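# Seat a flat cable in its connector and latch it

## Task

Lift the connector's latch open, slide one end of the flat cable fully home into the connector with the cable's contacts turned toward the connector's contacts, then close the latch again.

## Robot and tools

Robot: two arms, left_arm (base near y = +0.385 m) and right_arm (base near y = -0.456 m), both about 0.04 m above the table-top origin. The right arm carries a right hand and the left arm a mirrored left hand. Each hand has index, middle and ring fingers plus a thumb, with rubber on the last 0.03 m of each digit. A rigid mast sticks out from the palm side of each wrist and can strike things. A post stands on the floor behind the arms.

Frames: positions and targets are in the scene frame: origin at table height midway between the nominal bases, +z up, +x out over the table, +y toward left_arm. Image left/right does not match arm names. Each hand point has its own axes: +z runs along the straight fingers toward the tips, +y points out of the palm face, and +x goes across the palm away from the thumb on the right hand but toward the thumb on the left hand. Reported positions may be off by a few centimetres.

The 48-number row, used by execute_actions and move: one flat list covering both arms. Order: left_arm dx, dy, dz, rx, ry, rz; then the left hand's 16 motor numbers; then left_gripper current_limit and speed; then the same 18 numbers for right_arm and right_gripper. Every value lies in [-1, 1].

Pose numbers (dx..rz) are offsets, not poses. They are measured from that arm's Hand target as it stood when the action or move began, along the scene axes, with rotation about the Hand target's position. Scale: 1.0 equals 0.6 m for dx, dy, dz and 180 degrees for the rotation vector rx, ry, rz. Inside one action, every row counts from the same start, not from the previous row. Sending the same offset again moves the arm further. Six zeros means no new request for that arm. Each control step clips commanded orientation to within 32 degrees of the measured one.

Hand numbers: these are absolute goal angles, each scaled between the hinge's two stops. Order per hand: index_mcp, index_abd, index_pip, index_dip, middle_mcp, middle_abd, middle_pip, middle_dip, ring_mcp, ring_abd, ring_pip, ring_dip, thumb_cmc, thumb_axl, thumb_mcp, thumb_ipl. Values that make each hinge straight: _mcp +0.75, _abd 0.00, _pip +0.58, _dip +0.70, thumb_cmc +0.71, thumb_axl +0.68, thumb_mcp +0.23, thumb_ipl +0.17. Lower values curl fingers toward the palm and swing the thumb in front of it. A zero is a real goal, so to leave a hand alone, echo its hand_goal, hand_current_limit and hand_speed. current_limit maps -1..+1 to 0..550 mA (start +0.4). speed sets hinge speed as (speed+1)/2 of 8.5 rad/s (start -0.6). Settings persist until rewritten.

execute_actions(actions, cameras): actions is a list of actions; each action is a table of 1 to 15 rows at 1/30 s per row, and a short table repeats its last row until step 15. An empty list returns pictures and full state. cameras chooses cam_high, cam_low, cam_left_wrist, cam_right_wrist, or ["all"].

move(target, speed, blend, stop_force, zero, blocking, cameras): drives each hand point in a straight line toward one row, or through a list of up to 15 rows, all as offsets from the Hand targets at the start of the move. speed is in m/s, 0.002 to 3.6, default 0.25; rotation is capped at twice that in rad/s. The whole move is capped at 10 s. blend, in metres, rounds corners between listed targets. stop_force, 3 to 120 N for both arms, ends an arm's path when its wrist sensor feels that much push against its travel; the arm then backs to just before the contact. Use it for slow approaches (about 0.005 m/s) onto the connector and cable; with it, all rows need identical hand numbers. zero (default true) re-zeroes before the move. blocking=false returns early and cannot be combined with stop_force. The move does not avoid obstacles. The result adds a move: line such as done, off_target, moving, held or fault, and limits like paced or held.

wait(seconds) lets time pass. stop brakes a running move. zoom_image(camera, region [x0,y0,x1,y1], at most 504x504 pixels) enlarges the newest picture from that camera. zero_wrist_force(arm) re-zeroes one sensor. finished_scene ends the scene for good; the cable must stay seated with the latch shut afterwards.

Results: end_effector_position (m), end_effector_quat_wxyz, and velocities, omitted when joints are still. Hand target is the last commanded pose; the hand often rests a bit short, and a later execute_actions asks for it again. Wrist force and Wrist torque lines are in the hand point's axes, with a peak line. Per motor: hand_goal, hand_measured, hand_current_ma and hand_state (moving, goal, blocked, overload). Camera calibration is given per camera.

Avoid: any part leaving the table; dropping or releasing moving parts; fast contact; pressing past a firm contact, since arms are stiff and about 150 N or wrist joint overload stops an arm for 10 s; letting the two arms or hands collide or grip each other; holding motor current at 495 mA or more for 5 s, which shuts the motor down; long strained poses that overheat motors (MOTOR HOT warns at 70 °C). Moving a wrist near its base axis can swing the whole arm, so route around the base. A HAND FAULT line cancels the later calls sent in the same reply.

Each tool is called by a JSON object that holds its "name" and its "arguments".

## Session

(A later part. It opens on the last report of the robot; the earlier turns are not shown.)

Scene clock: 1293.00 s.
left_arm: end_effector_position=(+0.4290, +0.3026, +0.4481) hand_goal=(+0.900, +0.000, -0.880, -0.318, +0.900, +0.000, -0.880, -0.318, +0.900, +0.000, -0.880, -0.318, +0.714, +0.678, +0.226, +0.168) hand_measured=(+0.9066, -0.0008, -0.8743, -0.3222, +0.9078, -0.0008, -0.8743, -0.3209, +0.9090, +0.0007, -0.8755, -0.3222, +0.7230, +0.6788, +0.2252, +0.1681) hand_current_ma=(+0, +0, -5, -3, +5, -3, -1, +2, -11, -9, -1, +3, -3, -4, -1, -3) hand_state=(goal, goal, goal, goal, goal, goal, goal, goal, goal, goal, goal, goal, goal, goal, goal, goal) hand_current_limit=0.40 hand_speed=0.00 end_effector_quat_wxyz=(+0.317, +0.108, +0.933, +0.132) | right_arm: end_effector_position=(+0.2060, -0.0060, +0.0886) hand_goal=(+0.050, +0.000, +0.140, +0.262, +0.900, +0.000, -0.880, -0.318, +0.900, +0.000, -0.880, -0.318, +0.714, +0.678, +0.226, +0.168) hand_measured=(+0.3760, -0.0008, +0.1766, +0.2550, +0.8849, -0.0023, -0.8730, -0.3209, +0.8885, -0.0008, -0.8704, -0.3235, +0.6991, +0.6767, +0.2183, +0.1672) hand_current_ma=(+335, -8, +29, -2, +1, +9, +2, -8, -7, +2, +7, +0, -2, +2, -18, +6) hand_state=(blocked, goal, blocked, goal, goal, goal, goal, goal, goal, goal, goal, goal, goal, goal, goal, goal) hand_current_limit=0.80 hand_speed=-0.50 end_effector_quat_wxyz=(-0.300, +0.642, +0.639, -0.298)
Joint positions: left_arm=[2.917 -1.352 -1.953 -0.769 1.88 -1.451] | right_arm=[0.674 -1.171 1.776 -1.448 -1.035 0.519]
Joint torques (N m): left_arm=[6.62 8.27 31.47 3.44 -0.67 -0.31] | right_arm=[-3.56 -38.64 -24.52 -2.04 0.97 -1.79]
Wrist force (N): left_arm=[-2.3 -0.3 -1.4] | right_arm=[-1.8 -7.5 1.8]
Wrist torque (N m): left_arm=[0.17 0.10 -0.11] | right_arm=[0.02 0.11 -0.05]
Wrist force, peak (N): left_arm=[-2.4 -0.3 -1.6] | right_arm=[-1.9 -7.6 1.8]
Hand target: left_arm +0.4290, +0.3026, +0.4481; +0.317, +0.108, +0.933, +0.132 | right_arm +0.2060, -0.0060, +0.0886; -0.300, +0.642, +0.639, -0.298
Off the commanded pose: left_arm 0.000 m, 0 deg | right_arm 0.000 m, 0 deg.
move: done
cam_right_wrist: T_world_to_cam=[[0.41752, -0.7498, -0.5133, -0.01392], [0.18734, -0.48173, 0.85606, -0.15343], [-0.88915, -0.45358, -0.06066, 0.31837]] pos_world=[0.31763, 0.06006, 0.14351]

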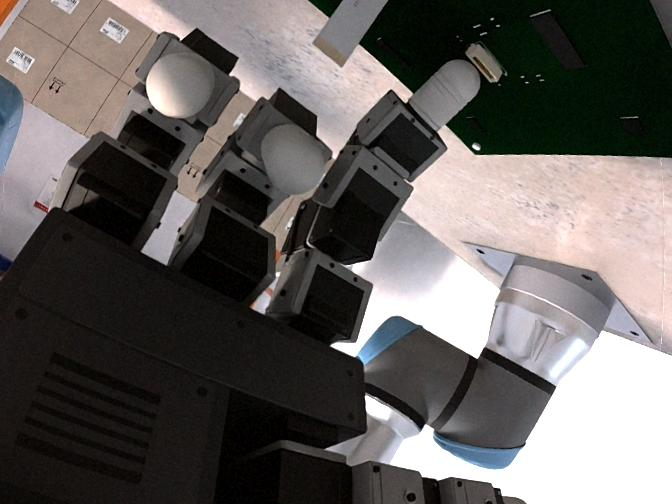

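{"name": "move", "arguments": {"target": [0,0,0,0,0,0,0.9,0,-0.88,-0.319,0.9,0,-0.88,-0.319,0.9,0,-0.88,-0.319,0.714,0.678,0.226,0.168,0.4,0,0,0,0.0015,0,0,0,0.05,0,0.139,0.261,0.9,0,-0.88,-0.319,0.9,0,-0.88,-0.319,0.714,0.678,0.226,0.168,0.8,-0.5], "speed": 0.01}}

{"name": "move", "arguments": {"target": [0,0,0,0,0,0,0.9,0,-0.88,-0.319,0.9,0,-0.88,-0.319,0.9,0,-0.88,-0.319,0.714,0.678,0.226,0.168,0.4,0,0,0,0.0015,0,0,0,0.05,0,0.139,0.261,0.9,0,-0.88,-0.319,0.9,0,-0.88,-0.319,0.714,0.678,0.226,0.168,0.8,-0.5], "speed": 0.01}}

{"name": "move", "arguments": {"target": [0,0,0,0,0,0,0.9,0,-0.88,-0.319,0.9,0,-0.88,-0.319,0.9,0,-0.88,-0.319,0.714,0.678,0.226,0.168,0.4,0,0,0,0.0015,0,0,0,0.05,0,0.139,0.261,0.9,0,-0.88,-0.319,0.9,0,-0.88,-0.319,0.714,0.678,0.226,0.168,0.8,-0.5], "speed": 0.01, "cameras": ["cam_right_wrist"]}}

{"name": "zoom_image", "arguments": {"camera": "cam_right_wrist", "region": [440, 20, 560, 120]}}

Scene clock: 1308.27 s.
left_arm: end_effector_position=(+0.4290, +0.3026, +0.4481) hand_goal=(+0.900, +0.000, -0.880, -0.318, +0.900, +0.000, -0.880, -0.318, +0.900, +0.000, -0.880, -0.318, +0.714, +0.678, +0.226, +0.168) hand_measured=(+0.9066, +0.0007, -0.8743, -0.3209, +0.9078, -0.0008, -0.8743, -0.3209, +0.9078, +0.0007, -0.8755, -0.3209, +0.7230, +0.6788, +0.2242, +0.1681) hand_current_ma=(-8, -7, +3, +0, +6, -5, -3, -1, -2, -7, -14, +10, -7, +16, +12, +0) hand_state=(goal, goal, goal, goal, goal, goal, goal, goal, goal, goal, goal, goal, goal, goal, goal, goal) hand_current_limit=0.40 hand_speed=0.00 end_effector_quat_wxyz=(+0.317, +0.108, +0.933, +0.132) | right_arm: end_effector_position=(+0.2060, -0.0060, +0.0895) hand_goal=(+0.050, +0.000, +0.140, +0.262, +0.900, +0.000, -0.880, -0.318, +0.900, +0.000, -0.880, -0.318, +0.714, +0.678, +0.226, +0.168) hand_measured=(+0.3664, +0.0007, +0.1920, +0.2601, +0.8849, -0.0037, -0.8730, -0.3209, +0.8885, -0.0008, -0.8691, -0.3247, +0.6991, +0.6777, +0.2183, +0.1681) hand_current_ma=(+326, -2, +46, -11, +0, +11, +6, -4, +1, +1, +12, +4, +0, +12, -19, +6) hand_state=(blocked, goal, blocked, goal, goal, goal, goal, goal, goal, goal, goal, goal, goal, goal, goal, goal) hand_current_limit=0.80 hand_speed=-0.50 end_effector_quat_wxyz=(-0.300, +0.642, +0.639, -0.298)
Joint positions: left_arm=[2.917 -1.352 -1.953 -0.769 1.88 -1.451] | right_arm=[0.674 -1.173 1.775 -1.446 -1.035 0.519]
Joint torques (N m): left_arm=[7.51 8.59 30.99 3.42 -0.45 -0.51] | right_arm=[0.59 -40.03 -25.49 -0.31 1.82 -0.66]
Wrist force (N): left_arm=[-2.4 -0.4 -1.4] | right_arm=[-1.5 -4.7 2.8]
Wrist torque (N m): left_arm=[0.17 0.12 -0.13] | right_arm=[0.10 0.08 -0.05]
Wrist force, peak (N): left_arm=[-2.4 -0.7 -1.7] | right_arm=[-1.8 -7.8 1.7]
Hand target: left_arm +0.4290, +0.3026, +0.4481; +0.317, +0.108, +0.933, +0.132 | right_arm +0.2060, -0.0060, +0.0895; -0.300, +0.642, +0.639, -0.298
Off the commanded pose: left_arm 0.000 m, 0 deg | right_arm 0.000 m, 0 deg.
move: done

Scene clock: 1308.77 s.
left_arm: end_effector_position=(+0.4290, +0.3026, +0.4481) hand_goal=(+0.900, +0.000, -0.880, -0.318, +0.900, +0.000, -0.880, -0.318, +0.900, +0.000, -0.880, -0.318, +0.714, +0.678, +0.226, +0.168) hand_measured=(+0.9054, -0.0008, -0.8743, -0.3222, +0.9078, +0.0007, -0.8743, -0.3209, +0.9078, +0.0007, -0.8755, -0.3222, +0.7230, +0.6788, +0.2242, +0.1681) hand_current_ma=(-2, +5, -1, +7, +11, +4, +0, +8, +7, -6, -10, +1, -9, +3, +5, +6) hand_state=(goal, goal, goal, goal, goal, goal, goal, goal, goal, goal, goal, goal, goal, goal, goal, goal) hand_current_limit=0.40 hand_speed=0.00 end_effector_quat_wxyz=(+0.317, +0.108, +0.933, +0.132) | right_arm: end_effector_position=(+0.2060, -0.0060, +0.0904) hand_goal=(+0.050, +0.000, +0.140, +0.262, +0.900, +0.000, -0.880, -0.318, +0.900, +0.000, -0.880, -0.318, +0.714, +0.678, +0.226, +0.168) hand_measured=(+0.3543, +0.0007, +0.2049, +0.2753, +0.8849, -0.0023, -0.8730, -0.3196, +0.8885, -0.0008, -0.8704, -0.3235, +0.6991, +0.6777, +0.2183, +0.1672) hand_current_ma=(+305, -3, +49, +2, +2, +11, +2, -3, -9, -9, +12, +4, -5, -6, -11, +11) hand_state=(blocked, goal, blocked, goal, goal, goal, goal, goal, goal, goal, goal, goal, goal, goal, goal, goal) hand_current_limit=0.80 hand_speed=-0.50 end_effector_quat_wxyz=(-0.300, +0.642, +0.639, -0.298)
Joint positions: left_arm=[2.917 -1.352 -1.953 -0.769 1.88 -1.451] | right_arm=[0.674 -1.174 1.774 -1.443 -1.035 0.519]
Joint torques (N m): left_arm=[6.96 7.53 31.05 3.53 -0.34 -0.31] | right_arm=[0.47 -41.04 -26 -0.35 1.7 -0.41]
Wrist force (N): left_arm=[-2.5 -0.4 -1.4] | right_arm=[-1.7 -3.7 3.1]
Wrist torque (N m): left_arm=[0.17 0.13 -0.12] | right_arm=[0.12 0.12 -0.08]
Wrist force, peak (N): left_arm=[-2.5 -0.4 -1.4] | right_arm=[-1.8 -4.9 2.6]
Hand target: left_arm +0.4290, +0.3026, +0.4481; +0.317, +0.108, +0.933, +0.132 | right_arm +0.2060, -0.0060, +0.0904; -0.300, +0.642, +0.639, -0.298
Off the commanded pose: left_arm 0.000 m, 0 deg | right_arm 0.000 m, 0 deg.
move: done

Scene clock: 1309.27 s.
left_arm: end_effector_position=(+0.4290, +0.3026, +0.4481) hand_goal=(+0.900, +0.000, -0.880, -0.318, +0.900, +0.000, -0.880, -0.318, +0.900, +0.000, -0.880, -0.318, +0.714, +0.678, +0.226, +0.168) hand_measured=(+0.9066, -0.0008, -0.8743, -0.3235, +0.9066, -0.0008, -0.8743, -0.3209, +0.9090, +0.0007, -0.8755, -0.3222, +0.7230, +0.6777, +0.2242, +0.1681) hand_current_ma=(-1, +10, -4, +4, +14, +27, +4, +12, -6, -6, -7, -6, -11, +1, +7, +9) hand_state=(goal, goal, goal, goal, goal, goal, goal, goal, goal, goal, goal, goal, goal, goal, goal, goal) hand_current_limit=0.40 hand_speed=0.00 end_effector_quat_wxyz=(+0.317, +0.108, +0.933, +0.132) | right_arm: end_effector_position=(+0.2060, -0.0060, +0.0913) hand_goal=(+0.050, +0.000, +0.140, +0.262, +0.900, +0.000, -0.880, -0.318, +0.900, +0.000, -0.880, -0.318, +0.714, +0.678, +0.226, +0.168) hand_measured=(+0.3434, +0.0007, +0.2151, +0.2868, +0.8849, -0.0023, -0.8730, -0.3209, +0.8885, +0.0007, -0.8704, -0.3235, +0.6991, +0.6767, +0.2193, +0.1672) hand_current_ma=(+288, -3, +46, +16, +1, +4, +5, -4, -10, -6, +11, +5, -4, -4, -10, +11) hand_state=(blocked, goal, blocked, blocked, goal, goal, goal, goal, goal, goal, goal, goal, goal, goal, goal, goal) hand_current_limit=0.80 hand_speed=-0.50 end_effector_quat_wxyz=(-0.300, +0.642, +0.639, -0.298)
Joint positions: left_arm=[2.917 -1.352 -1.953 -0.769 1.88 -1.451] | right_arm=[0.674 -1.175 1.773 -1.441 -1.035 0.519]
Joint torques (N m): left_arm=[6.42 6.61 30.76 3.48 -0.47 -0.3] | right_arm=[1.33 -41.22 -25.9 -0.19 1.75 -0.11]
Wrist force (N): left_arm=[-2.2 -0.3 -1.5] | right_arm=[-1.6 -3.0 3.5]
Wrist torque (N m): left_arm=[0.18 0.09 -0.11] | right_arm=[0.12 0.12 -0.09]
Wrist force, peak (N): left_arm=[-2.3 -0.6 -1.4] | right_arm=[-1.7 -3.7 3.4]
Hand target: left_arm +0.4290, +0.3026, +0.4481; +0.317, +0.108, +0.933, +0.132 | right_arm +0.2060, -0.0060, +0.0913; -0.300, +0.642, +0.639, -0.298
Off the commanded pose: left_arm 0.000 m, 0 deg | right_arm 0.000 m, 0 deg.
move: done
cam_right_wrist: T_world_to_cam=[[0.41745, -0.74983, -0.51331, -0.01256], [0.1873, -0.48175, 0.85606, -0.15564], [-0.88919, -0.4535, -0.06066, 0.31853]] pos_world=[0.31763, 0.06006, 0.14611]

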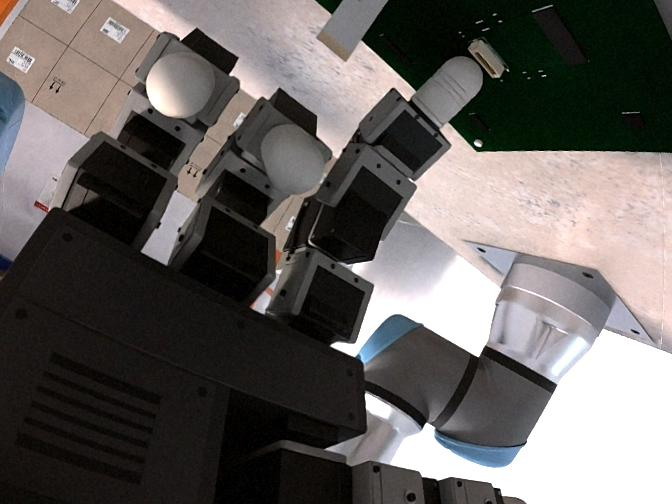

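Scaled by 4.200 from the camera's image (finer frame: 960x720).

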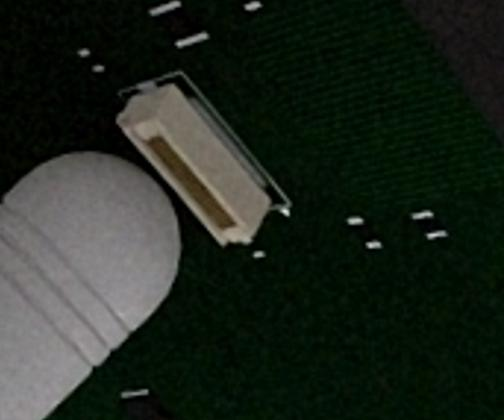

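{"name": "move", "arguments": {"target": [[0,0,0,0,0,0,0.9,0,-0.88,-0.319,0.9,0,-0.88,-0.319,0.9,0,-0.88,-0.319,0.714,0.678,0.226,0.168,0.4,0,0,0,0,0,0,0,0.754,0,0.576,0.696,0.9,0,-0.88,-0.319,0.9,0,-0.88,-0.319,0.714,0.678,0.226,0.168,0.4,-0.5],[0,0,0,0,0,0,0.9,0,-0.88,-0.319,0.9,0,-0.88,-0.319,0.9,0,-0.88,-0.319,0.714,0.678,0.226,0.168,0.4,0,-0.02,-0.02,0.265,0,0,0,0.754,0,0.576,0.696,0.9,0,-0.88,-0.319,0.9,0,-0.88,-0.319,0.714,0.678,0.226,0.168,0.4,0]], "speed": 0.1, "cameras": ["cam_right_wrist"]}}

Scene clock: 1375.97 s.
left_arm: end_effector_position=(+0.4290, +0.3026, +0.4481) hand_goal=(+0.900, +0.000, -0.880, -0.318, +0.900, +0.000, -0.880, -0.318, +0.900, +0.000, -0.880, -0.318, +0.714, +0.678, +0.226, +0.168) hand_measured=(+0.9066, -0.0008, -0.8743, -0.3222, +0.9066, +0.0007, -0.8743, -0.3209, +0.9078, +0.0007, -0.8755, -0.3222, +0.7230, +0.6788, +0.2242, +0.1681) hand_current_ma=(-9, +6, +2, +8, +7, +9, -14, +10, -5, -6, -3, +4, -8, +3, +7, +6) hand_state=(goal, goal, goal, goal, goal, goal, goal, goal, goal, goal, goal, goal, goal, goal, goal, goal) hand_current_limit=0.40 hand_speed=0.00 end_effector_quat_wxyz=(+0.317, +0.108, +0.933, +0.132) | right_arm: end_effector_position=(+0.1940, -0.0180, +0.2503) hand_goal=(+0.754, +0.000, +0.576, +0.696, +0.900, +0.000, -0.880, -0.318, +0.900, +0.000, -0.880, -0.318, +0.714, +0.678, +0.226, +0.168) hand_measured=(+0.7173, -0.0008, +0.5641, +0.6894, +0.8849, -0.0037, -0.8730, -0.3196, +0.8885, +0.0007, -0.8704, -0.3235, +0.6979, +0.6777, +0.2183, +0.1681) hand_current_ma=(-30, -8, +4, -7, -3, +9, -1, -8, -3, -6, -3, +12, -7, -4, -12, +6) hand_state=(blocked, goal, goal, goal, goal, goal, goal, goal, goal, goal, goal, goal, goal, goal, goal, goal) hand_current_limit=0.40 hand_speed=0.00 end_effector_quat_wxyz=(-0.300, +0.642, +0.639, -0.298)
Joint positions: left_arm=[2.917 -1.352 -1.953 -0.769 1.88 -1.451] | right_arm=[0.672 -1.362 1.581 -1.062 -1.037 0.518]
Joint torques (N m): left_arm=[6.78 6.88 30.96 3.54 -0.55 -0.32] | right_arm=[-5.85 -36.6 -27.97 0.48 -1.61 -2.56]
Wrist force (N): left_arm=[-2.6 -0.4 -1.6] | right_arm=[-1.5 0.1 2.9]
Wrist torque (N m): left_arm=[0.17 0.13 -0.14] | right_arm=[0.01 0.06 -0.12]
Wrist force, peak (N): left_arm=[-2.6 -0.4 -1.6] | right_arm=[-2.4 -9.9 -6.1]
Hand target: left_arm +0.4290, +0.3026, +0.4481; +0.317, +0.108, +0.933, +0.132 | right_arm +0.1940, -0.0180, +0.2503; -0.300, +0.642, +0.639, -0.298
Off the commanded pose: left_arm 0.000 m, 0 deg | right_arm 0.000 m, 0 deg.
move: done
cam_right_wrist: T_world_to_cam=[[0.41745, -0.74983, -0.51331, 0.06512], [0.1873, -0.48175, 0.85606, -0.29537], [-0.88919, -0.4535, -0.06066, 0.31207]] pos_world=[0.30563, 0.04806, 0.30521]

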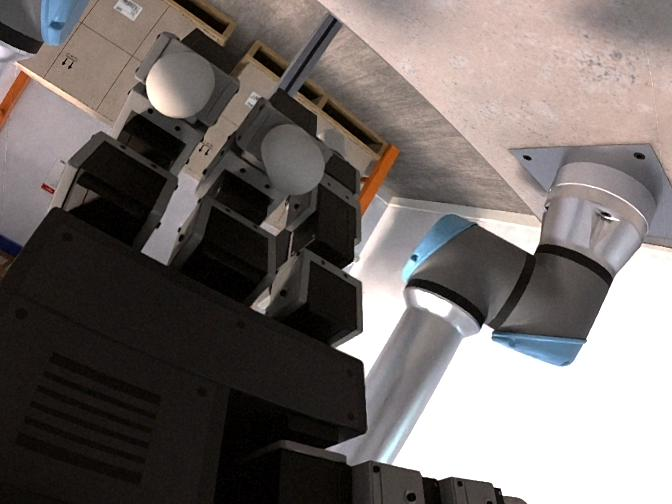

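{"name": "move", "arguments": {"target": [[0,0,0,0,0,0,0.9,0,-0.88,-0.319,0.9,0,-0.88,-0.319,0.9,0,-0.88,-0.319,0.714,0.678,0.226,0.168,0.4,0,0,-0.05,0,0,0,0.5,0.754,0,0.576,0.696,0.9,0,-0.88,-0.319,0.9,0,-0.88,-0.319,0.714,0.678,0.226,0.168,0.4,0],[0,0,0,0,0,0,0.9,0,-0.88,-0.319,0.9,0,-0.88,-0.319,0.9,0,-0.88,-0.319,0.714,0.678,0.226,0.168,0.4,0,0.01,-0.05,0,0,0,0.999,0.754,0,0.576,0.696,0.9,0,-0.88,-0.319,0.9,0,-0.88,-0.319,0.714,0.678,0.226,0.168,0.4,0],[0,0,0,0,0,0,0.9,0,-0.88,-0.319,0.9,0,-0.88,-0.319,0.9,0,-0.88,-0.319,0.714,0.678,0.226,0.168,0.4,0,0.024,0.025,-0.15,0.1866,-0.0043,-0.6816,0.754,0,0.576,0.696,0.9,0,-0.88,-0.319,0.9,0,-0.88,-0.319,0.714,0.678,0.226,0.168,0.4,0]], "speed": 0.25, "blend": 0.03, "cameras": ["cam_right_wrist","cam_high"]}}

Scene clock: 1395.70 s.
left_arm: end_effector_position=(+0.4290, +0.3026, +0.4481) hand_goal=(+0.900, +0.000, -0.880, -0.318, +0.900, +0.000, -0.880, -0.318, +0.900, +0.000, -0.880, -0.318, +0.714, +0.678, +0.226, +0.168) hand_measured=(+0.9066, +0.0007, -0.8743, -0.3209, +0.9066, -0.0008, -0.8730, -0.3209, +0.9078, +0.0007, -0.8743, -0.3222, +0.7230, +0.6788, +0.2252, +0.1681) hand_current_ma=(-2, +7, -3, +1, +24, +1, +2, +2, -14, -1, -16, +2, -2, +5, +1, +9) hand_state=(goal, goal, goal, goal, goal, goal, goal, goal, goal, goal, goal, goal, goal, goal, goal, goal) hand_current_limit=0.40 hand_speed=0.00 end_effector_quat_wxyz=(+0.317, +0.108, +0.933, +0.132) | right_arm: end_effector_position=(+0.2084, -0.0030, +0.1603) hand_goal=(+0.754, +0.000, +0.576, +0.696, +0.900, +0.000, -0.880, -0.318, +0.900, +0.000, -0.880, -0.318, +0.714, +0.678, +0.226, +0.168) hand_measured=(+0.7185, -0.0008, +0.5641, +0.6881, +0.8849, -0.0008, -0.8730, -0.3209, +0.8861, +0.0007, -0.8704, -0.3247, +0.6928, +0.6767, +0.2183, +0.1681) hand_current_ma=(-38, -13, +2, -3, +2, +2, +10, +1, +4, +0, +12, +0, -8, +7, -8, +14) hand_state=(blocked, goal, goal, goal, goal, goal, goal, goal, goal, goal, goal, goal, blocked, goal, goal, goal) hand_current_limit=0.40 hand_speed=0.00 end_effector_quat_wxyz=(-0.539, +0.768, -0.199, +0.281)
Joint positions: left_arm=[2.917 -1.352 -1.953 -0.769 1.88 -1.451] | right_arm=[0.816 -1.168 2.5 -4.211 -1.598 -3.362]
Joint torques (N m): left_arm=[6.42 8.46 31.02 3.48 -0.15 -0.35] | right_arm=[-5.67 -12.73 -1.23 -3.87 1.82 -2.64]
Wrist force (N): left_arm=[-2.2 -0.6 -1.4] | right_arm=[-0.9 -0.1 3.9]
Wrist torque (N m): left_arm=[0.14 0.09 -0.10] | right_arm=[-0.11 0.12 0.01]
Wrist force, peak (N): left_arm=[-2.6 -0.4 -1.6] | right_arm=[-1.2 0.1 4.1]
Hand target: left_arm +0.4290, +0.3026, +0.4481; +0.317, +0.108, +0.933, +0.132 | right_arm +0.2084, -0.0030, +0.1603; -0.539, +0.768, -0.199, +0.281
Off the commanded pose: left_arm 0.000 m, 0 deg | right_arm 0.000 m, 0 deg.
move: done
cam_right_wrist: T_world_to_cam=[[-0.56758, 0.23471, -0.78915, 0.27655], [-0.81508, -0.02493, 0.57881, 0.04087], [0.11618, 0.97174, 0.20546, 0.0783]] pos_world=[0.18118, -0.13998, 0.17849]
Images, in order (width x height): cam_high 672x504, cam_right_wrist 672x504.

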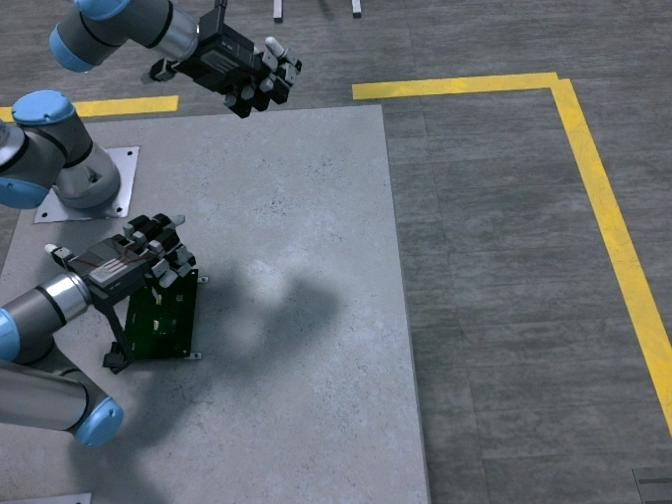

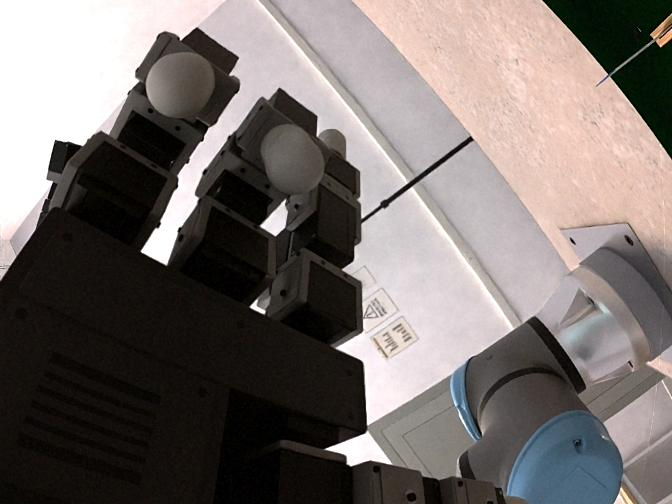

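{"name": "move", "arguments": {"target": [0,0,0,0,0,0,0.9,0,-0.88,-0.319,0.9,0,-0.88,-0.319,0.9,0,-0.88,-0.319,0.714,0.678,0.226,0.168,0.4,0, 0,0,-0.15,0,0,0,0.754,0,0.576,0.696,0.9,0,-0.88,-0.319,0.9,0,-0.88,-0.319,0.714,0.678,0.226,0.168,0.4,0], "speed": 0.06, "stop_force": 8, "cameras": ["cam_right_wrist"]}}

Scene clock: 1437.20 s.
left_arm: end_effector_position=(+0.4290, +0.3026, +0.4481) hand_goal=(+0.900, +0.000, -0.880, -0.318, +0.900, +0.000, -0.880, -0.318, +0.900, +0.000, -0.880, -0.318, +0.714, +0.678, +0.226, +0.168) hand_measured=(+0.9066, -0.0008, -0.8743, -0.3222, +0.9066, +0.0007, -0.8755, -0.3209, +0.9078, -0.0008, -0.8743, -0.3209, +0.7217, +0.6788, +0.2242, +0.1681) hand_current_ma=(+1, +3, -4, +4, +20, +12, -2, +15, -1, -2, -1, -2, -4, +5, -2, +11) hand_state=(goal, goal, goal, goal, goal, goal, goal, goal, goal, goal, goal, goal, goal, goal, goal, goal) hand_current_limit=0.40 hand_speed=0.00 end_effector_quat_wxyz=(+0.317, +0.108, +0.933, +0.132) | right_arm: end_effector_position=(+0.2084, -0.0030, +0.0703) hand_goal=(+0.754, +0.000, +0.576, +0.696, +0.900, +0.000, -0.880, -0.318, +0.900, +0.000, -0.880, -0.318, +0.714, +0.678, +0.226, +0.168) hand_measured=(+0.7173, +0.0007, +0.5641, +0.6894, +0.8825, +0.0007, -0.8730, -0.3209, +0.8849, -0.0008, -0.8691, -0.3235, +0.6941, +0.6767, +0.2183, +0.1672) hand_current_ma=(-26, -1, -2, -14, +0, +5, +3, -9, -11, -3, +13, +0, -9, +2, -7, +2) hand_state=(blocked, goal, goal, goal, goal, goal, goal, goal, goal, goal, goal, goal, blocked, goal, goal, goal) hand_current_limit=0.40 hand_speed=0.00 end_effector_quat_wxyz=(-0.539, +0.768, -0.199, +0.281)
Joint positions: left_arm=[2.917 -1.352 -1.953 -0.769 1.88 -1.451] | right_arm=[0.816 -0.82 2.469 -4.527 -1.598 -3.362]
Joint torques (N m): left_arm=[6.38 8.37 31.21 3.52 -0.15 -0.51] | right_arm=[6.01 -18.65 -7.39 -3.84 1.92 -1.48]
Wrist force (N): left_arm=[-2.5 -0.6 -1.5] | right_arm=[-0.9 0.1 3.9]
Wrist torque (N m): left_arm=[0.14 0.13 -0.12] | right_arm=[-0.09 0.11 0.01]
Wrist force, peak (N): left_arm=[-2.5 -0.6 -1.5] | right_arm=[-0.9 -0.2 4.3]
Hand target: left_arm +0.4290, +0.3026, +0.4481; +0.317, +0.108, +0.933, +0.132 | right_arm +0.2084, -0.0030, +0.0703; -0.539, +0.768, -0.199, +0.281
Off the commanded pose: left_arm 0.000 m, 0 deg | right_arm 0.000 m, 0 deg.
move: done
cam_right_wrist: T_world_to_cam=[[-0.56756, 0.23468, -0.78918, 0.20552], [-0.81512, -0.02513, 0.57874, 0.09295], [0.11598, 0.97175, 0.20556, 0.09682]] pos_world=[0.18118, -0.13998, 0.08849]

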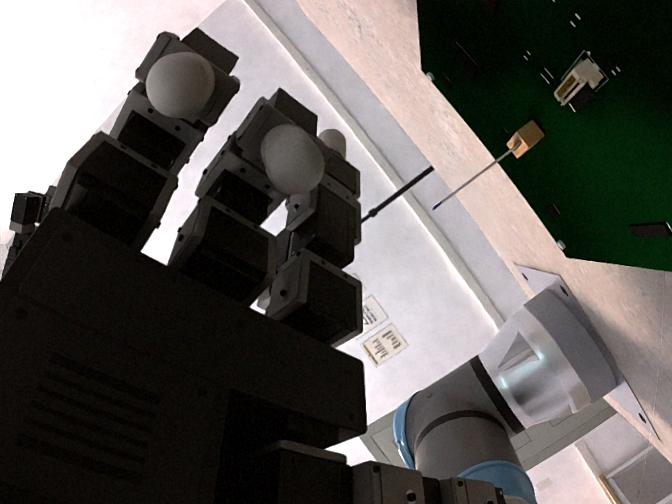

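{"name": "zoom_image", "arguments": {"camera": "cam_right_wrist", "region": [500, 20, 668, 146]}}

{"name": "zoom_image", "arguments": {"camera": "cam_right_wrist", "region": [330, 120, 582, 309]}}

Scaled by 3.000 from the camera's image (finer frame: 960x720).

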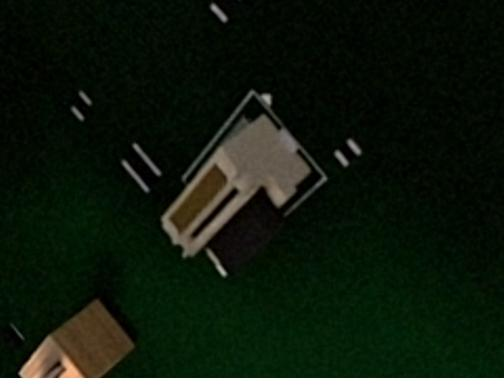

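Scaled by 2.000 from the camera's image (finer frame: 960x720).

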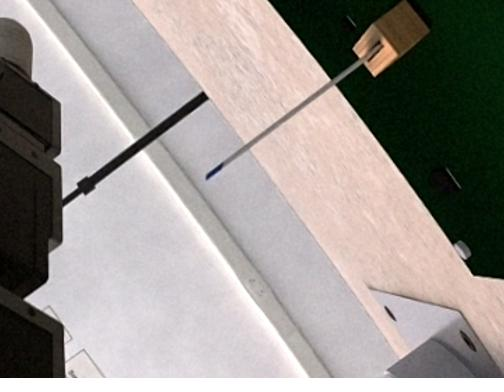

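{"name": "move", "arguments": {"target": [0,0,0,0,0,0,0.9,0,-0.88,-0.319,0.9,0,-0.88,-0.319,0.9,0,-0.88,-0.319,0.714,0.678,0.226,0.168,0.4,0, 0,0.017,-0.025,0,0,0,0.754,0,0.576,0.696,0.9,0,-0.88,-0.319,0.9,0,-0.88,-0.319,0.714,0.678,0.226,0.168,0.4,0], "speed": 0.06, "stop_force": 8, "cameras": ["cam_right_wrist"]}}

{"name": "zoom_image", "arguments": {"camera": "cam_right_wrist", "region": [520, 30, 660, 135]}}

Scene clock: 1472.87 s.
left_arm: end_effector_position=(+0.4290, +0.3026, +0.4481) hand_goal=(+0.900, +0.000, -0.880, -0.318, +0.900, +0.000, -0.880, -0.318, +0.900, +0.000, -0.880, -0.318, +0.714, +0.678, +0.226, +0.168) hand_measured=(+0.9054, +0.0007, -0.8730, -0.3222, +0.9078, +0.0007, -0.8743, -0.3209, +0.9078, +0.0007, -0.8743, -0.3209, +0.7217, +0.6788, +0.2252, +0.1672) hand_current_ma=(-1, -3, -1, -5, +5, +2, -4, +8, -6, -3, +3, +2, +2, +2, +4, +0) hand_state=(goal, goal, goal, goal, goal, goal, goal, goal, goal, goal, goal, goal, goal, goal, goal, goal) hand_current_limit=0.40 hand_speed=0.00 end_effector_quat_wxyz=(+0.317, +0.108, +0.933, +0.132) | right_arm: end_effector_position=(+0.2084, +0.0072, +0.0553) hand_goal=(+0.754, +0.000, +0.576, +0.696, +0.900, +0.000, -0.880, -0.318, +0.900, +0.000, -0.880, -0.318, +0.714, +0.678, +0.226, +0.168) hand_measured=(+0.7173, +0.0007, +0.5629, +0.6894, +0.8825, +0.0007, -0.8730, -0.3196, +0.8849, -0.0008, -0.8704, -0.3235, +0.6941, +0.6777, +0.2183, +0.1681) hand_current_ma=(-25, +0, +6, -10, -1, +6, +8, -13, -8, -9, +8, +2, +0, +2, -9, +11) hand_state=(blocked, goal, goal, goal, goal, goal, goal, goal, goal, goal, goal, goal, blocked, goal, goal, goal) hand_current_limit=0.40 hand_speed=0.00 end_effector_quat_wxyz=(-0.539, +0.768, -0.199, +0.281)
Joint positions: left_arm=[2.917 -1.352 -1.953 -0.769 1.88 -1.451] | right_arm=[0.839 -0.769 2.43 -4.54 -1.62 -3.357]
Joint torques (N m): left_arm=[5.77 8.02 31.83 3.46 -0.15 -0.36] | right_arm=[8.64 -20.24 -7.41 -3.96 -2.37 2.27]
Wrist force (N): left_arm=[-2.3 -0.5 -1.4] | right_arm=[-1.0 -0.1 4.1]
Wrist torque (N m): left_arm=[0.15 0.10 -0.11] | right_arm=[-0.17 0.13 -0.13]
Wrist force, peak (N): left_arm=[-2.6 -0.4 -1.6] | right_arm=[-1.2 0.2 4.3]
Hand target: left_arm +0.4290, +0.3026, +0.4481; +0.317, +0.108, +0.933, +0.132 | right_arm +0.2084, +0.0072, +0.0553; -0.539, +0.768, -0.199, +0.281
Off the commanded pose: left_arm 0.000 m, 0 deg | right_arm 0.000 m, 0 deg.
move: done
cam_right_wrist: T_world_to_cam=[[-0.56756, 0.23468, -0.78918, 0.19129], [-0.81512, -0.02513, 0.57874, 0.10189], [0.11598, 0.97175, 0.20556, 0.08999]] pos_world=[0.18118, -0.12978, 0.07349]

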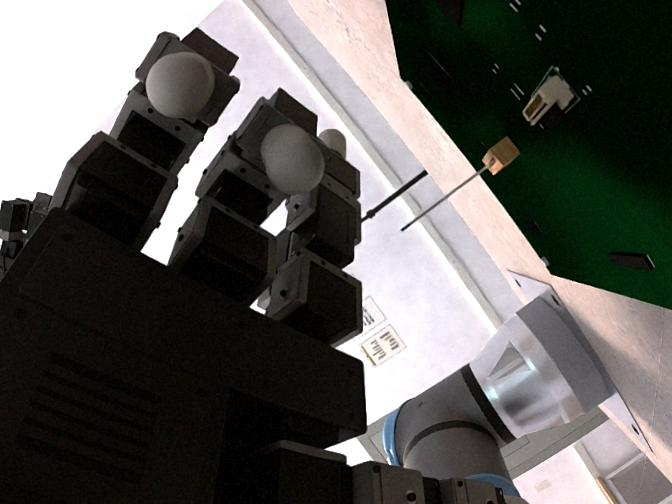

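Scaled by 3.600 from the camera's image (finer frame: 960x720).

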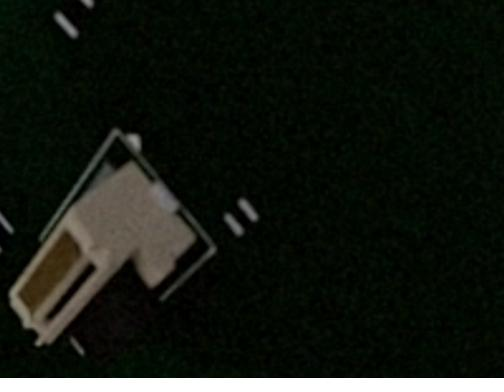

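{"name": "zoom_image", "arguments": {"camera": "cam_right_wrist", "region": [515, 60, 599, 144]}}

Scaled by 6.000 from the camera's image (finer frame: 960x720).

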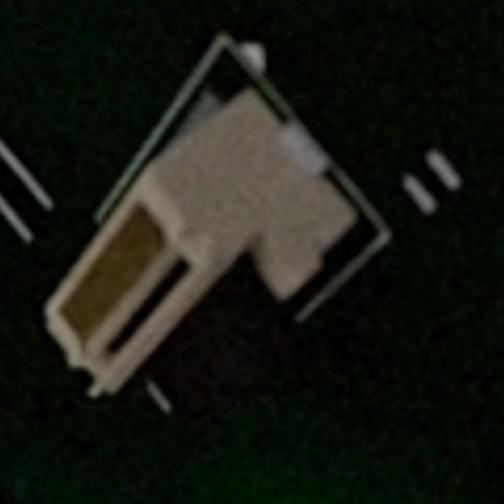

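{"name": "execute_actions", "arguments": {"actions": [], "cameras": ["cam_high","cam_low"]}}

{"name": "zoom_image", "arguments": {"camera": "cam_high", "region": [80, 200, 400, 440]}}

{"name": "zoom_image", "arguments": {"camera": "cam_low", "region": [200, 100, 500, 325]}}

Scene clock: 1611.63 s.
left_arm: end_effector_position=(+0.4290, +0.3026, +0.4481) hand_goal=(+0.900, +0.000, -0.880, -0.318, +0.900, +0.000, -0.880, -0.318, +0.900, +0.000, -0.880, -0.318, +0.714, +0.678, +0.226, +0.168) hand_measured=(+0.9054, -0.0008, -0.8743, -0.3222, +0.9066, -0.0008, -0.8755, -0.3222, +0.9078, -0.0008, -0.8743, -0.3222, +0.7230, +0.6788, +0.2242, +0.1681) hand_current_ma=(+8, +7, -9, +7, +17, +2, +4, +19, +3, -6, +4, -10, -4, +13, +2, +6) hand_state=(goal, goal, goal, goal, goal, goal, goal, goal, goal, goal, goal, goal, goal, goal, goal, goal) hand_current_limit=0.40 hand_speed=0.00 end_effector_quat_wxyz=(+0.317, +0.108, +0.933, +0.132) | right_arm: end_effector_position=(+0.2084, +0.0072, +0.0553) hand_goal=(+0.754, +0.000, +0.576, +0.696, +0.900, +0.000, -0.880, -0.318, +0.900, +0.000, -0.880, -0.318, +0.714, +0.678, +0.226, +0.168) hand_measured=(+0.7173, -0.0008, +0.5641, +0.6894, +0.8825, -0.0008, -0.8730, -0.3209, +0.8861, +0.0007, -0.8704, -0.3235, +0.6928, +0.6767, +0.2183, +0.1681) hand_current_ma=(-28, -2, -2, -5, +4, +4, +6, -11, -3, -7, +5, -2, -5, -4, -13, +12) hand_state=(blocked, goal, goal, goal, goal, goal, goal, goal, goal, goal, goal, goal, blocked, goal, goal, goal) hand_current_limit=0.40 hand_speed=0.00 end_effector_quat_wxyz=(-0.539, +0.768, -0.199, +0.281)
Joint positions: left_arm=[2.917 -1.352 -1.953 -0.769 1.88 -1.451] | right_arm=[0.839 -0.769 2.43 -4.54 -1.62 -3.357]
Joint velocities: within noise
Joint torques (N m): left_arm=[7.89 8.46 31.52 3.54 -0.09 -0.45] | right_arm=[8.26 -19.96 -6.45 -3.8 -2.19 2.26]
Wrist force (N): left_arm=[-2.5 -0.3 -1.3] | right_arm=[-1.0 0.1 4.2]
Wrist torque (N m): left_arm=[0.16 0.14 -0.13] | right_arm=[-0.16 0.12 -0.12]
Wrist force, peak (N): left_arm=[-2.5 -0.5 -1.5] | right_arm=[-1.1 0.0 4.2]
Hand target: left_arm +0.4290, +0.3026, +0.4481; +0.317, +0.108, +0.933, +0.132 | right_arm +0.2084, +0.0072, +0.0553; -0.539, +0.768, -0.199, +0.281
Off the commanded pose: left_arm 0.000 m, 0 deg | right_arm 0.000 m, 0 deg.
Images, in order (width x height): cam_high 672x504, cam_low 672x504.

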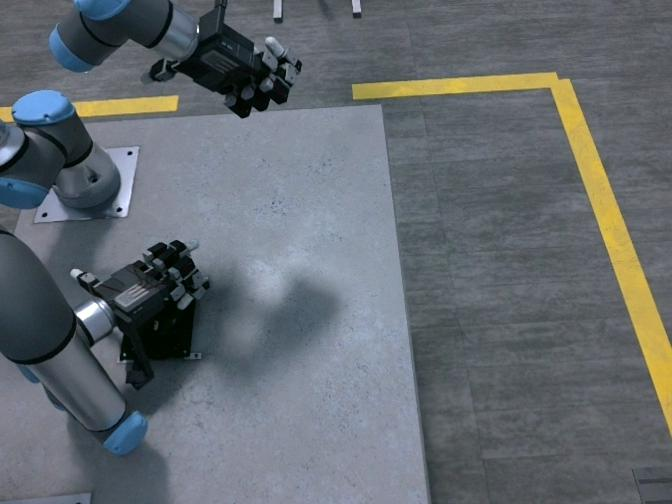

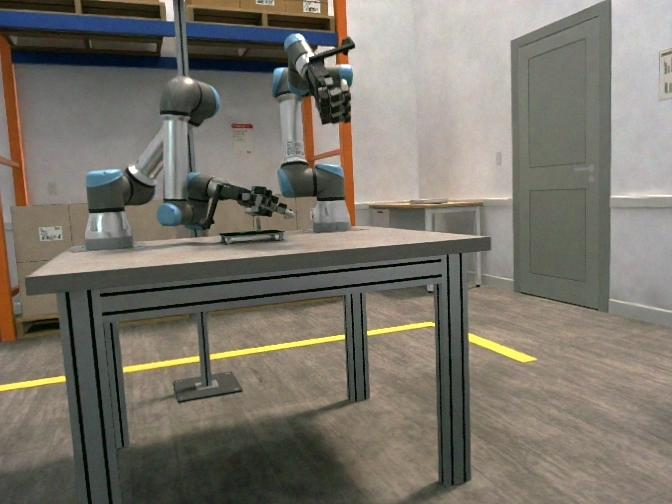

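Scaled by 1.575 from the camera's image (finer frame: 960x720).

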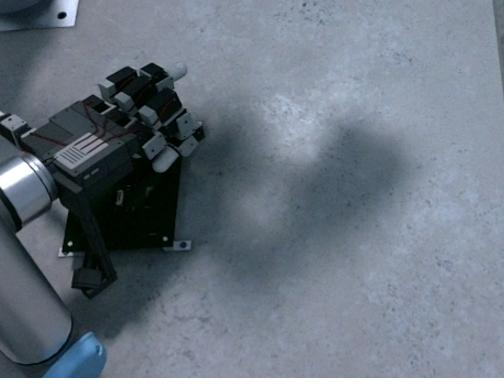

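Scaled by 1.680 from the camera's image (finer frame: 960x720).

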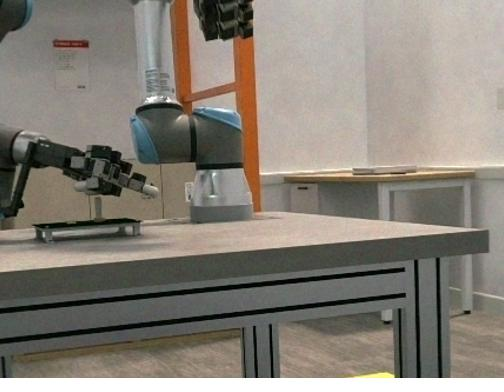

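{"name": "execute_actions", "arguments": {"actions": [], "cameras": ["cam_left_wrist"]}}

Scene clock: 1615.67 s.
left_arm: end_effector_position=(+0.4290, +0.3026, +0.4481) hand_goal=(+0.900, +0.000, -0.880, -0.318, +0.900, +0.000, -0.880, -0.318, +0.900, +0.000, -0.880, -0.318, +0.714, +0.678, +0.226, +0.168) hand_measured=(+0.9066, -0.0008, -0.8743, -0.3222, +0.9078, +0.0007, -0.8743, -0.3209, +0.9078, -0.0008, -0.8743, -0.3209, +0.7230, +0.6788, +0.2252, +0.1681) hand_current_ma=(+0, -1, -6, +1, +9, +8, -6, +14, -4, -17, +0, +5, -7, +4, +0, -7) hand_state=(goal, goal, goal, goal, goal, goal, goal, goal, goal, goal, goal, goal, goal, goal, goal, goal) hand_current_limit=0.40 hand_speed=0.00 end_effector_quat_wxyz=(+0.317, +0.108, +0.933, +0.132) | right_arm: end_effector_position=(+0.2084, +0.0072, +0.0553) hand_goal=(+0.754, +0.000, +0.576, +0.696, +0.900, +0.000, -0.880, -0.318, +0.900, +0.000, -0.880, -0.318, +0.714, +0.678, +0.226, +0.168) hand_measured=(+0.7173, +0.0007, +0.5641, +0.6881, +0.8825, +0.0007, -0.8730, -0.3209, +0.8849, -0.0008, -0.8704, -0.3235, +0.6928, +0.6777, +0.2183, +0.1681) hand_current_ma=(-30, -6, -5, -5, -6, +15, -2, -4, +1, -7, +10, -2, -9, +3, -10, +6) hand_state=(blocked, goal, goal, goal, goal, goal, goal, goal, goal, goal, goal, goal, blocked, goal, goal, goal) hand_current_limit=0.40 hand_speed=0.00 end_effector_quat_wxyz=(-0.539, +0.768, -0.199, +0.281)
Joint positions: left_arm=[2.917 -1.352 -1.953 -0.769 1.88 -1.451] | right_arm=[0.839 -0.769 2.43 -4.54 -1.62 -3.357]
Joint velocities: within noise
Joint torques (N m): left_arm=[5.85 7.75 31.67 3.51 0.12 -0.42] | right_arm=[8.58 -20.49 -7.1 -3.91 -2.14 2.28]
Wrist force (N): left_arm=[-2.3 -0.5 -1.4] | right_arm=[-1.1 0.1 4.1]
Wrist torque (N m): left_arm=[0.15 0.10 -0.11] | right_arm=[-0.14 0.14 -0.13]
Wrist force, peak (N): left_arm=[-2.4 -0.6 -1.7] | right_arm=[-1.1 0.3 4.4]
Hand target: left_arm +0.4290, +0.3026, +0.4481; +0.317, +0.108, +0.933, +0.132 | right_arm +0.2084, +0.0072, +0.0553; -0.539, +0.768, -0.199, +0.281
Off the commanded pose: left_arm 0.000 m, 0 deg | right_arm 0.000 m, 0 deg.
camera_calibration:
cam_left_wrist: T_world_to_cam=[[0.51461, -0.82962, 0.21659, -0.09749], [-0.85741, -0.49626, 0.1363, 0.41476], [-0.0056, -0.25584, -0.9667, 0.64257]] pos_world=[0.40938, 0.28934, 0.58576]
Images, in order (width x height): cam_left_wrist 672x504.

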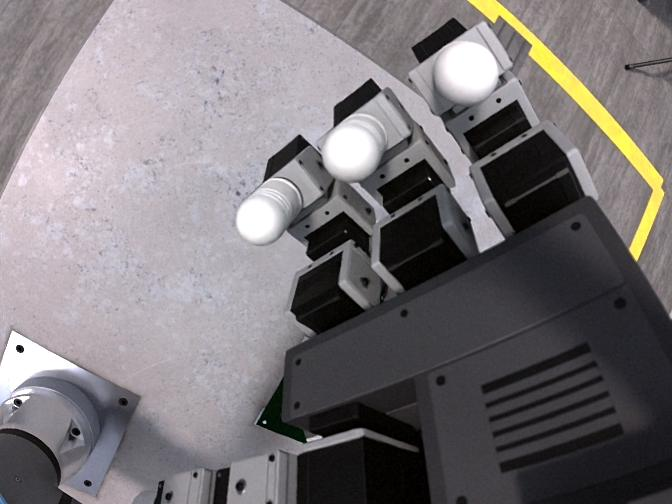

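{"name": "execute_actions", "arguments": {"actions": [], "cameras": ["cam_high","cam_low"]}}

{"name": "zoom_image", "arguments": {"camera": "cam_low", "region": [290, 20, 370, 140]}}

{"name": "zoom_image", "arguments": {"camera": "cam_high", "region": [130, 0, 310, 130]}}

{"name": "zoom_image", "arguments": {"camera": "cam_high", "region": [70, 230, 230, 400]}}

Scene clock: 1627.90 s.
left_arm: end_effector_position=(+0.4290, +0.3026, +0.4481) hand_goal=(+0.900, +0.000, -0.880, -0.318, +0.900, +0.000, -0.880, -0.318, +0.900, +0.000, -0.880, -0.318, +0.714, +0.678, +0.226, +0.168) hand_measured=(+0.9054, +0.0007, -0.8743, -0.3222, +0.9066, +0.0007, -0.8743, -0.3209, +0.9090, +0.0007, -0.8768, -0.3222, +0.7230, +0.6777, +0.2252, +0.1681) hand_current_ma=(+13, -10, +3, +7, +12, +5, -7, +9, -2, +0, -12, -4, -6, +8, +8, +1) hand_state=(goal, goal, goal, goal, goal, goal, goal, goal, goal, goal, goal, goal, goal, goal, goal, goal) hand_current_limit=0.40 hand_speed=0.00 end_effector_quat_wxyz=(+0.317, +0.108, +0.933, +0.132) | right_arm: end_effector_position=(+0.2084, +0.0072, +0.0553) hand_goal=(+0.754, +0.000, +0.576, +0.696, +0.900, +0.000, -0.880, -0.318, +0.900, +0.000, -0.880, -0.318, +0.714, +0.678, +0.226, +0.168) hand_measured=(+0.7185, +0.0007, +0.5629, +0.6894, +0.8825, -0.0008, -0.8730, -0.3209, +0.8861, -0.0008, -0.8704, -0.3235, +0.6928, +0.6777, +0.2183, +0.1672) hand_current_ma=(-24, -17, +3, +2, -11, +12, +13, -14, +0, -2, +17, -3, -11, -2, -13, +15) hand_state=(blocked, goal, goal, goal, goal, goal, goal, goal, goal, goal, goal, goal, blocked, goal, goal, goal) hand_current_limit=0.40 hand_speed=0.00 end_effector_quat_wxyz=(-0.539, +0.768, -0.199, +0.281)
Joint positions: left_arm=[2.917 -1.352 -1.953 -0.769 1.88 -1.451] | right_arm=[0.839 -0.769 2.43 -4.54 -1.62 -3.357]
Joint velocities: within noise
Joint torques (N m): left_arm=[7.02 8.85 31.55 3.45 -0.03 -0.49] | right_arm=[8.29 -20.2 -7.47 -3.74 -2.03 2.31]
Wrist force (N): left_arm=[-2.2 -0.4 -1.6] | right_arm=[-1.1 0.0 4.1]
Wrist torque (N m): left_arm=[0.18 0.09 -0.11] | right_arm=[-0.15 0.13 -0.13]
Wrist force, peak (N): left_arm=[-2.5 -0.5 -1.5] | right_arm=[-1.1 0.2 4.4]
Hand target: left_arm +0.4290, +0.3026, +0.4481; +0.317, +0.108, +0.933, +0.132 | right_arm +0.2084, +0.0072, +0.0553; -0.539, +0.768, -0.199, +0.281
Off the commanded pose: left_arm 0.000 m, 0 deg | right_arm 0.000 m, 0 deg.
Images, in order (width x height): cam_high 672x504, cam_low 672x504.

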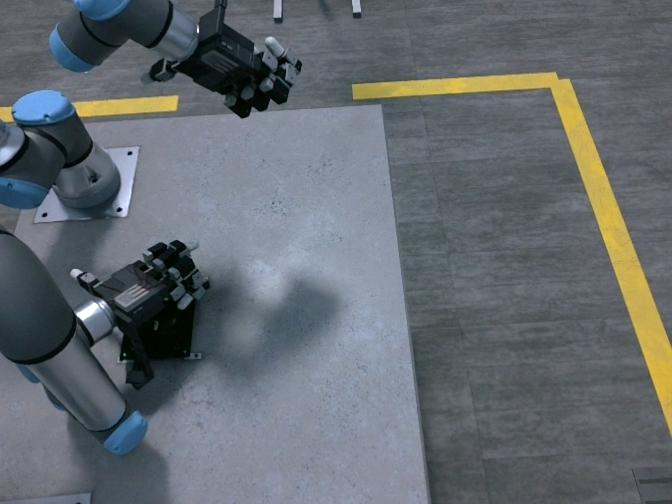

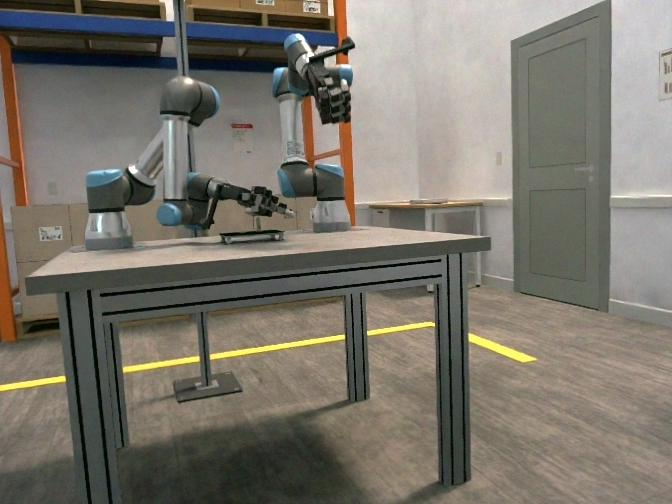

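Scaled by 4.200 from the camera's image (finer frame: 960x720).

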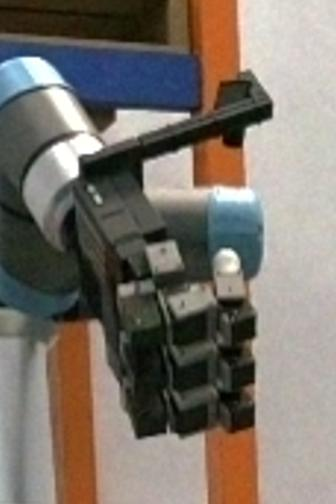

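Scaled by 2.800 from the camera's image (finer frame: 960x720).

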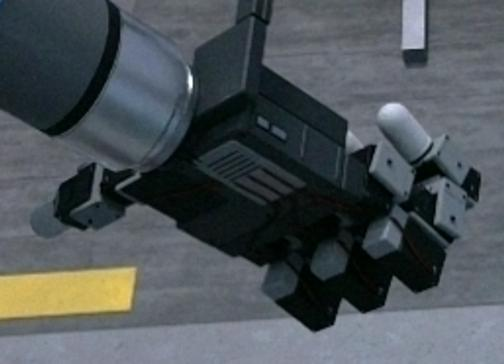

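Scaled by 2.965 from the camera's image (finer frame: 960x720).

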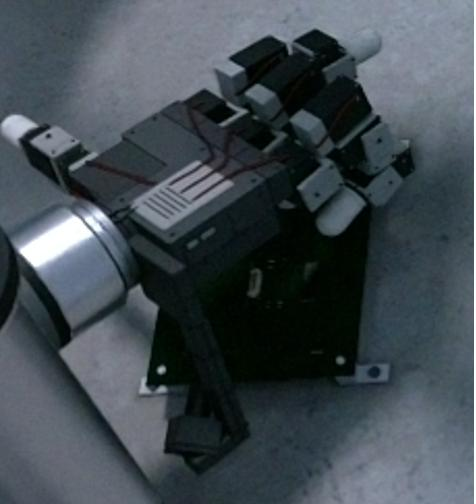

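{"name": "move", "arguments": {"target": [0,0,0,-0.236,0.097,0.547,0.9,0,-0.88,-0.319,0.9,0,-0.88,-0.319,0.9,0,-0.88,-0.319,0.714,0.678,0.226,0.168,0.4,0, 0,0,0.25,0,0,0,0.754,0,0.576,0.696,0.9,0,-0.88,-0.319,0.9,0,-0.88,-0.319,0.714,0.678,0.226,0.168,0.4,0], "speed": 0.25, "cameras": ["cam_left_wrist","cam_high"]}}

Scene clock: 1851.20 s.
left_arm: end_effector_position=(+0.4290, +0.3026, +0.4481) hand_goal=(+0.900, +0.000, -0.880, -0.318, +0.900, +0.000, -0.880, -0.318, +0.900, +0.000, -0.880, -0.318, +0.714, +0.678, +0.226, +0.168) hand_measured=(+0.8958, +0.0007, -0.8743, -0.3222, +0.8982, -0.0008, -0.8743, -0.3222, +0.8982, -0.0008, -0.8755, -0.3222, +0.7129, +0.6788, +0.2242, +0.1681) hand_current_ma=(+0, +5, -10, +1, +10, +15, -6, +7, +0, -6, -3, +6, -2, +6, +9, +9) hand_state=(goal, goal, goal, goal, goal, goal, goal, goal, goal, goal, goal, goal, goal, goal, goal, goal) hand_current_limit=0.40 hand_speed=0.00 end_effector_quat_wxyz=(+0.000, +0.707, -0.707, +0.001) | right_arm: end_effector_position=(+0.2084, +0.0072, +0.2052) hand_goal=(+0.754, +0.000, +0.576, +0.696, +0.900, +0.000, -0.880, -0.318, +0.900, +0.000, -0.880, -0.318, +0.714, +0.678, +0.226, +0.168) hand_measured=(+0.7173, -0.0008, +0.5641, +0.6894, +0.8837, +0.0007, -0.8743, -0.3196, +0.8849, +0.0007, -0.8717, -0.3235, +0.6928, +0.6767, +0.2183, +0.1681) hand_current_ma=(-28, -9, +5, -12, -3, +10, -1, -14, -5, +1, +16, -4, -6, -1, -14, +10) hand_state=(blocked, goal, goal, goal, goal, goal, goal, goal, goal, goal, goal, goal, blocked, goal, goal, goal) hand_current_limit=0.40 hand_speed=0.00 end_effector_quat_wxyz=(-0.539, +0.768, -0.199, +0.281)
Joint positions: left_arm=[3.265 -1.705 -1.291 -1.716 1.57 -3.009] | right_arm=[0.839 -1.317 2.458 -4.02 -1.62 -3.357]
Joint torques (N m): left_arm=[8.05 36.41 15.19 0.64 -2.64 -2.62] | right_arm=[3.2 -29.05 -18.28 -1.21 -1.37 -0.23]
Wrist force (N): left_arm=[-2.3 -0.3 -2.0] | right_arm=[-0.8 0.0 4.3]
Wrist torque (N m): left_arm=[0.32 0.22 -0.01] | right_arm=[-0.14 0.09 -0.07]
Wrist force, peak (N): left_arm=[-3.3 -0.2 -1.8] | right_arm=[-0.9 -0.2 4.7]
Hand target: left_arm +0.4290, +0.3026, +0.4481; +0.000, +0.707, -0.707, +0.001 | right_arm +0.2084, +0.0072, +0.2053; -0.539, +0.768, -0.199, +0.281
Off the commanded pose: left_arm 0.000 m, 0 deg | right_arm 0.000 m, 0 deg.
move: done
cam_left_wrist: T_world_to_cam=[[0.65248, 0.75779, -0.00551, -0.53756], [0.52525, -0.44699, 0.72409, -0.45664], [0.54624, -0.47535, -0.68968, 0.34807]] pos_world=[0.40046, 0.3687, 0.56775]
Images, in order (width x height): cam_high 672x504, cam_left_wrist 672x504.

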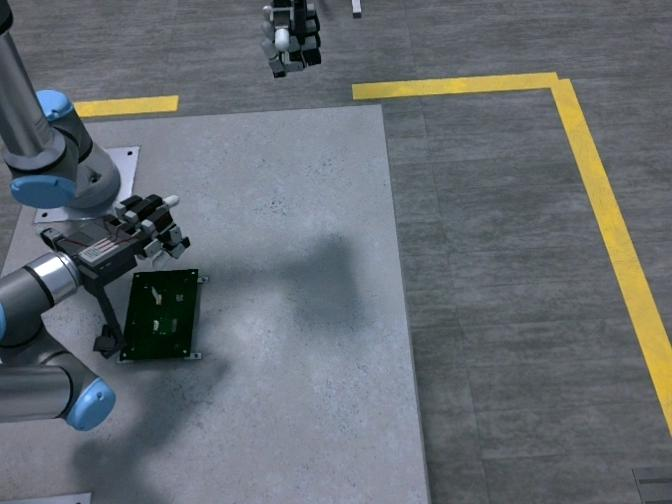

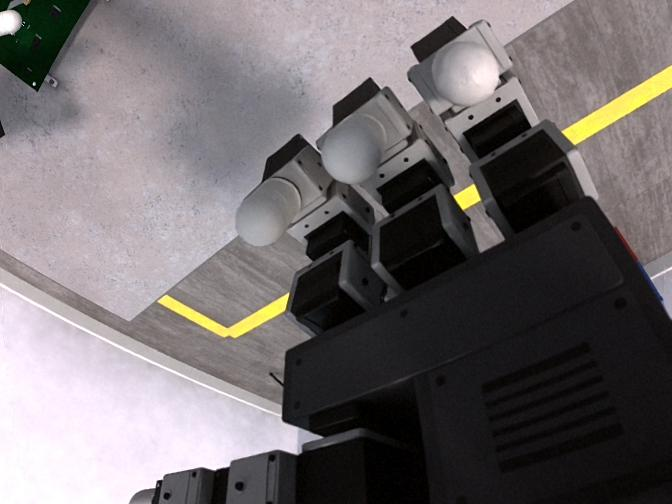

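{"name": "move", "arguments": {"target": [0,0,0,0,0,0,0.9,0,-0.88,-0.319,0.9,0,-0.88,-0.319,0.9,0,-0.88,-0.319,0.714,0.678,0.226,0.168,0.4,0, -0.33,0.012,0.075,0.0896,0.0812,0.469,0.9,0,-0.88,-0.319,0.9,0,-0.88,-0.319,0.9,0,-0.88,-0.319,0.714,0.678,0.226,0.168,0.4,0], "speed": 0.25, "cameras": ["cam_right_wrist","cam_high"]}}

Scene clock: 1874.37 s.
left_arm: end_effector_position=(+0.4290, +0.3026, +0.4481) hand_goal=(+0.900, +0.000, -0.880, -0.318, +0.900, +0.000, -0.880, -0.318, +0.900, +0.000, -0.880, -0.318, +0.714, +0.678, +0.226, +0.168) hand_measured=(+0.8958, +0.0007, -0.8743, -0.3209, +0.8994, +0.0007, -0.8743, -0.3209, +0.8970, -0.0008, -0.8743, -0.3209, +0.7129, +0.6788, +0.2242, +0.1681) hand_current_ma=(+1, +7, -13, -4, +12, +0, +5, +14, -17, -2, +1, +0, -9, +6, +13, +8) hand_state=(goal, goal, goal, goal, goal, goal, goal, goal, goal, goal, goal, goal, goal, goal, goal, goal) hand_current_limit=0.40 hand_speed=0.00 end_effector_quat_wxyz=(+0.000, +0.707, -0.707, +0.001) | right_arm: end_effector_position=(+0.0104, +0.0145, +0.2502) hand_goal=(+0.900, +0.000, -0.880, -0.318, +0.900, +0.000, -0.880, -0.318, +0.900, +0.000, -0.880, -0.318, +0.714, +0.678, +0.226, +0.168) hand_measured=(+0.8379, +0.0007, -0.8845, -0.3209, +0.8837, -0.0008, -0.8730, -0.3209, +0.8837, +0.0007, -0.8691, -0.3235, +0.6916, +0.6777, +0.2222, +0.1681) hand_current_ma=(-45, -6, -1, +0, -3, +9, +4, -3, -6, -4, +8, -2, -12, +3, -8, +7) hand_state=(blocked, goal, goal, goal, goal, goal, goal, goal, goal, goal, goal, goal, blocked, goal, goal, goal) hand_current_limit=0.40 hand_speed=0.00 end_effector_quat_wxyz=(+0.655, -0.652, -0.271, +0.271)
Joint positions: left_arm=[3.265 -1.705 -1.291 -1.716 1.57 -3.009] | right_arm=[0.619 -1.145 2.253 -4.217 0.117 -3.177]
Joint torques (N m): left_arm=[6.55 36.92 15.61 0.84 -2.25 -2.75] | right_arm=[8.05 -16.14 -16.44 -1.35 -2.16 2.32]
Wrist force (N): left_arm=[-2.2 -0.3 -1.9] | right_arm=[-1.2 0.2 5.0]
Wrist torque (N m): left_arm=[0.30 0.20 0.01] | right_arm=[-0.21 0.05 -0.18]
Wrist force, peak (N): left_arm=[-2.6 -0.4 -2.1] | right_arm=[-1.3 0.3 5.3]
Hand target: left_arm +0.4290, +0.3026, +0.4481; +0.000, +0.707, -0.707, +0.001 | right_arm +0.0104, +0.0144, +0.2503; +0.654, -0.653, -0.271, +0.270
Off the commanded pose: left_arm 0.000 m, 0 deg | right_arm 0.000 m, 0 deg.
move: done
cam_right_wrist: T_world_to_cam=[[-0.53475, -0.5219, -0.66458, 0.21047], [0.15332, -0.83335, 0.53106, -0.15853], [-0.83098, 0.18208, 0.52565, 0.00701]] pos_world=[0.14268, -0.02354, 0.22038]
Images, in order (width x height): cam_high 672x504, cam_right_wrist 672x504.

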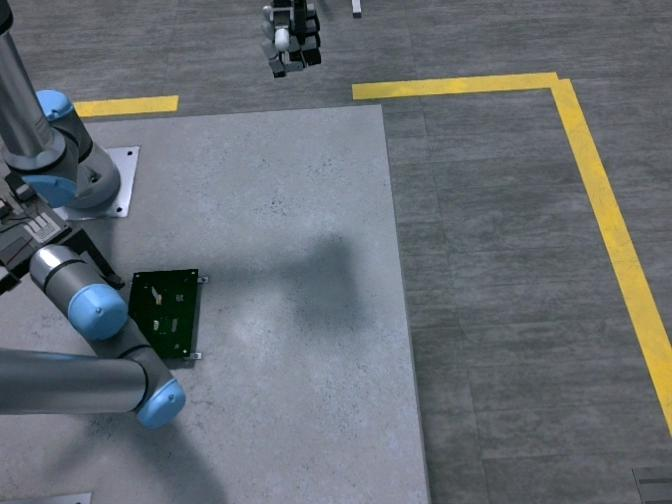

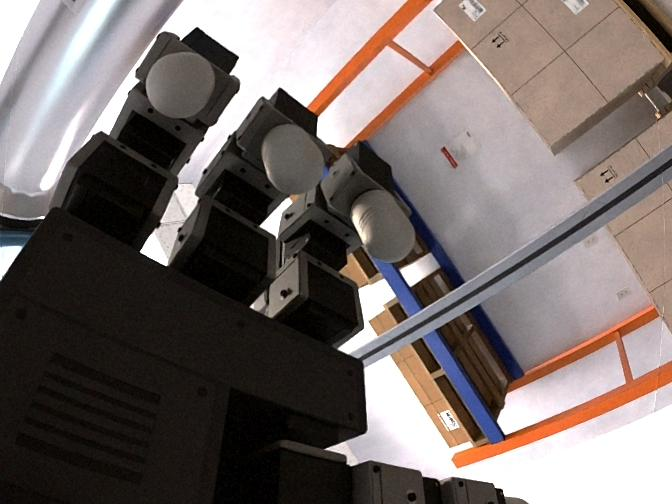

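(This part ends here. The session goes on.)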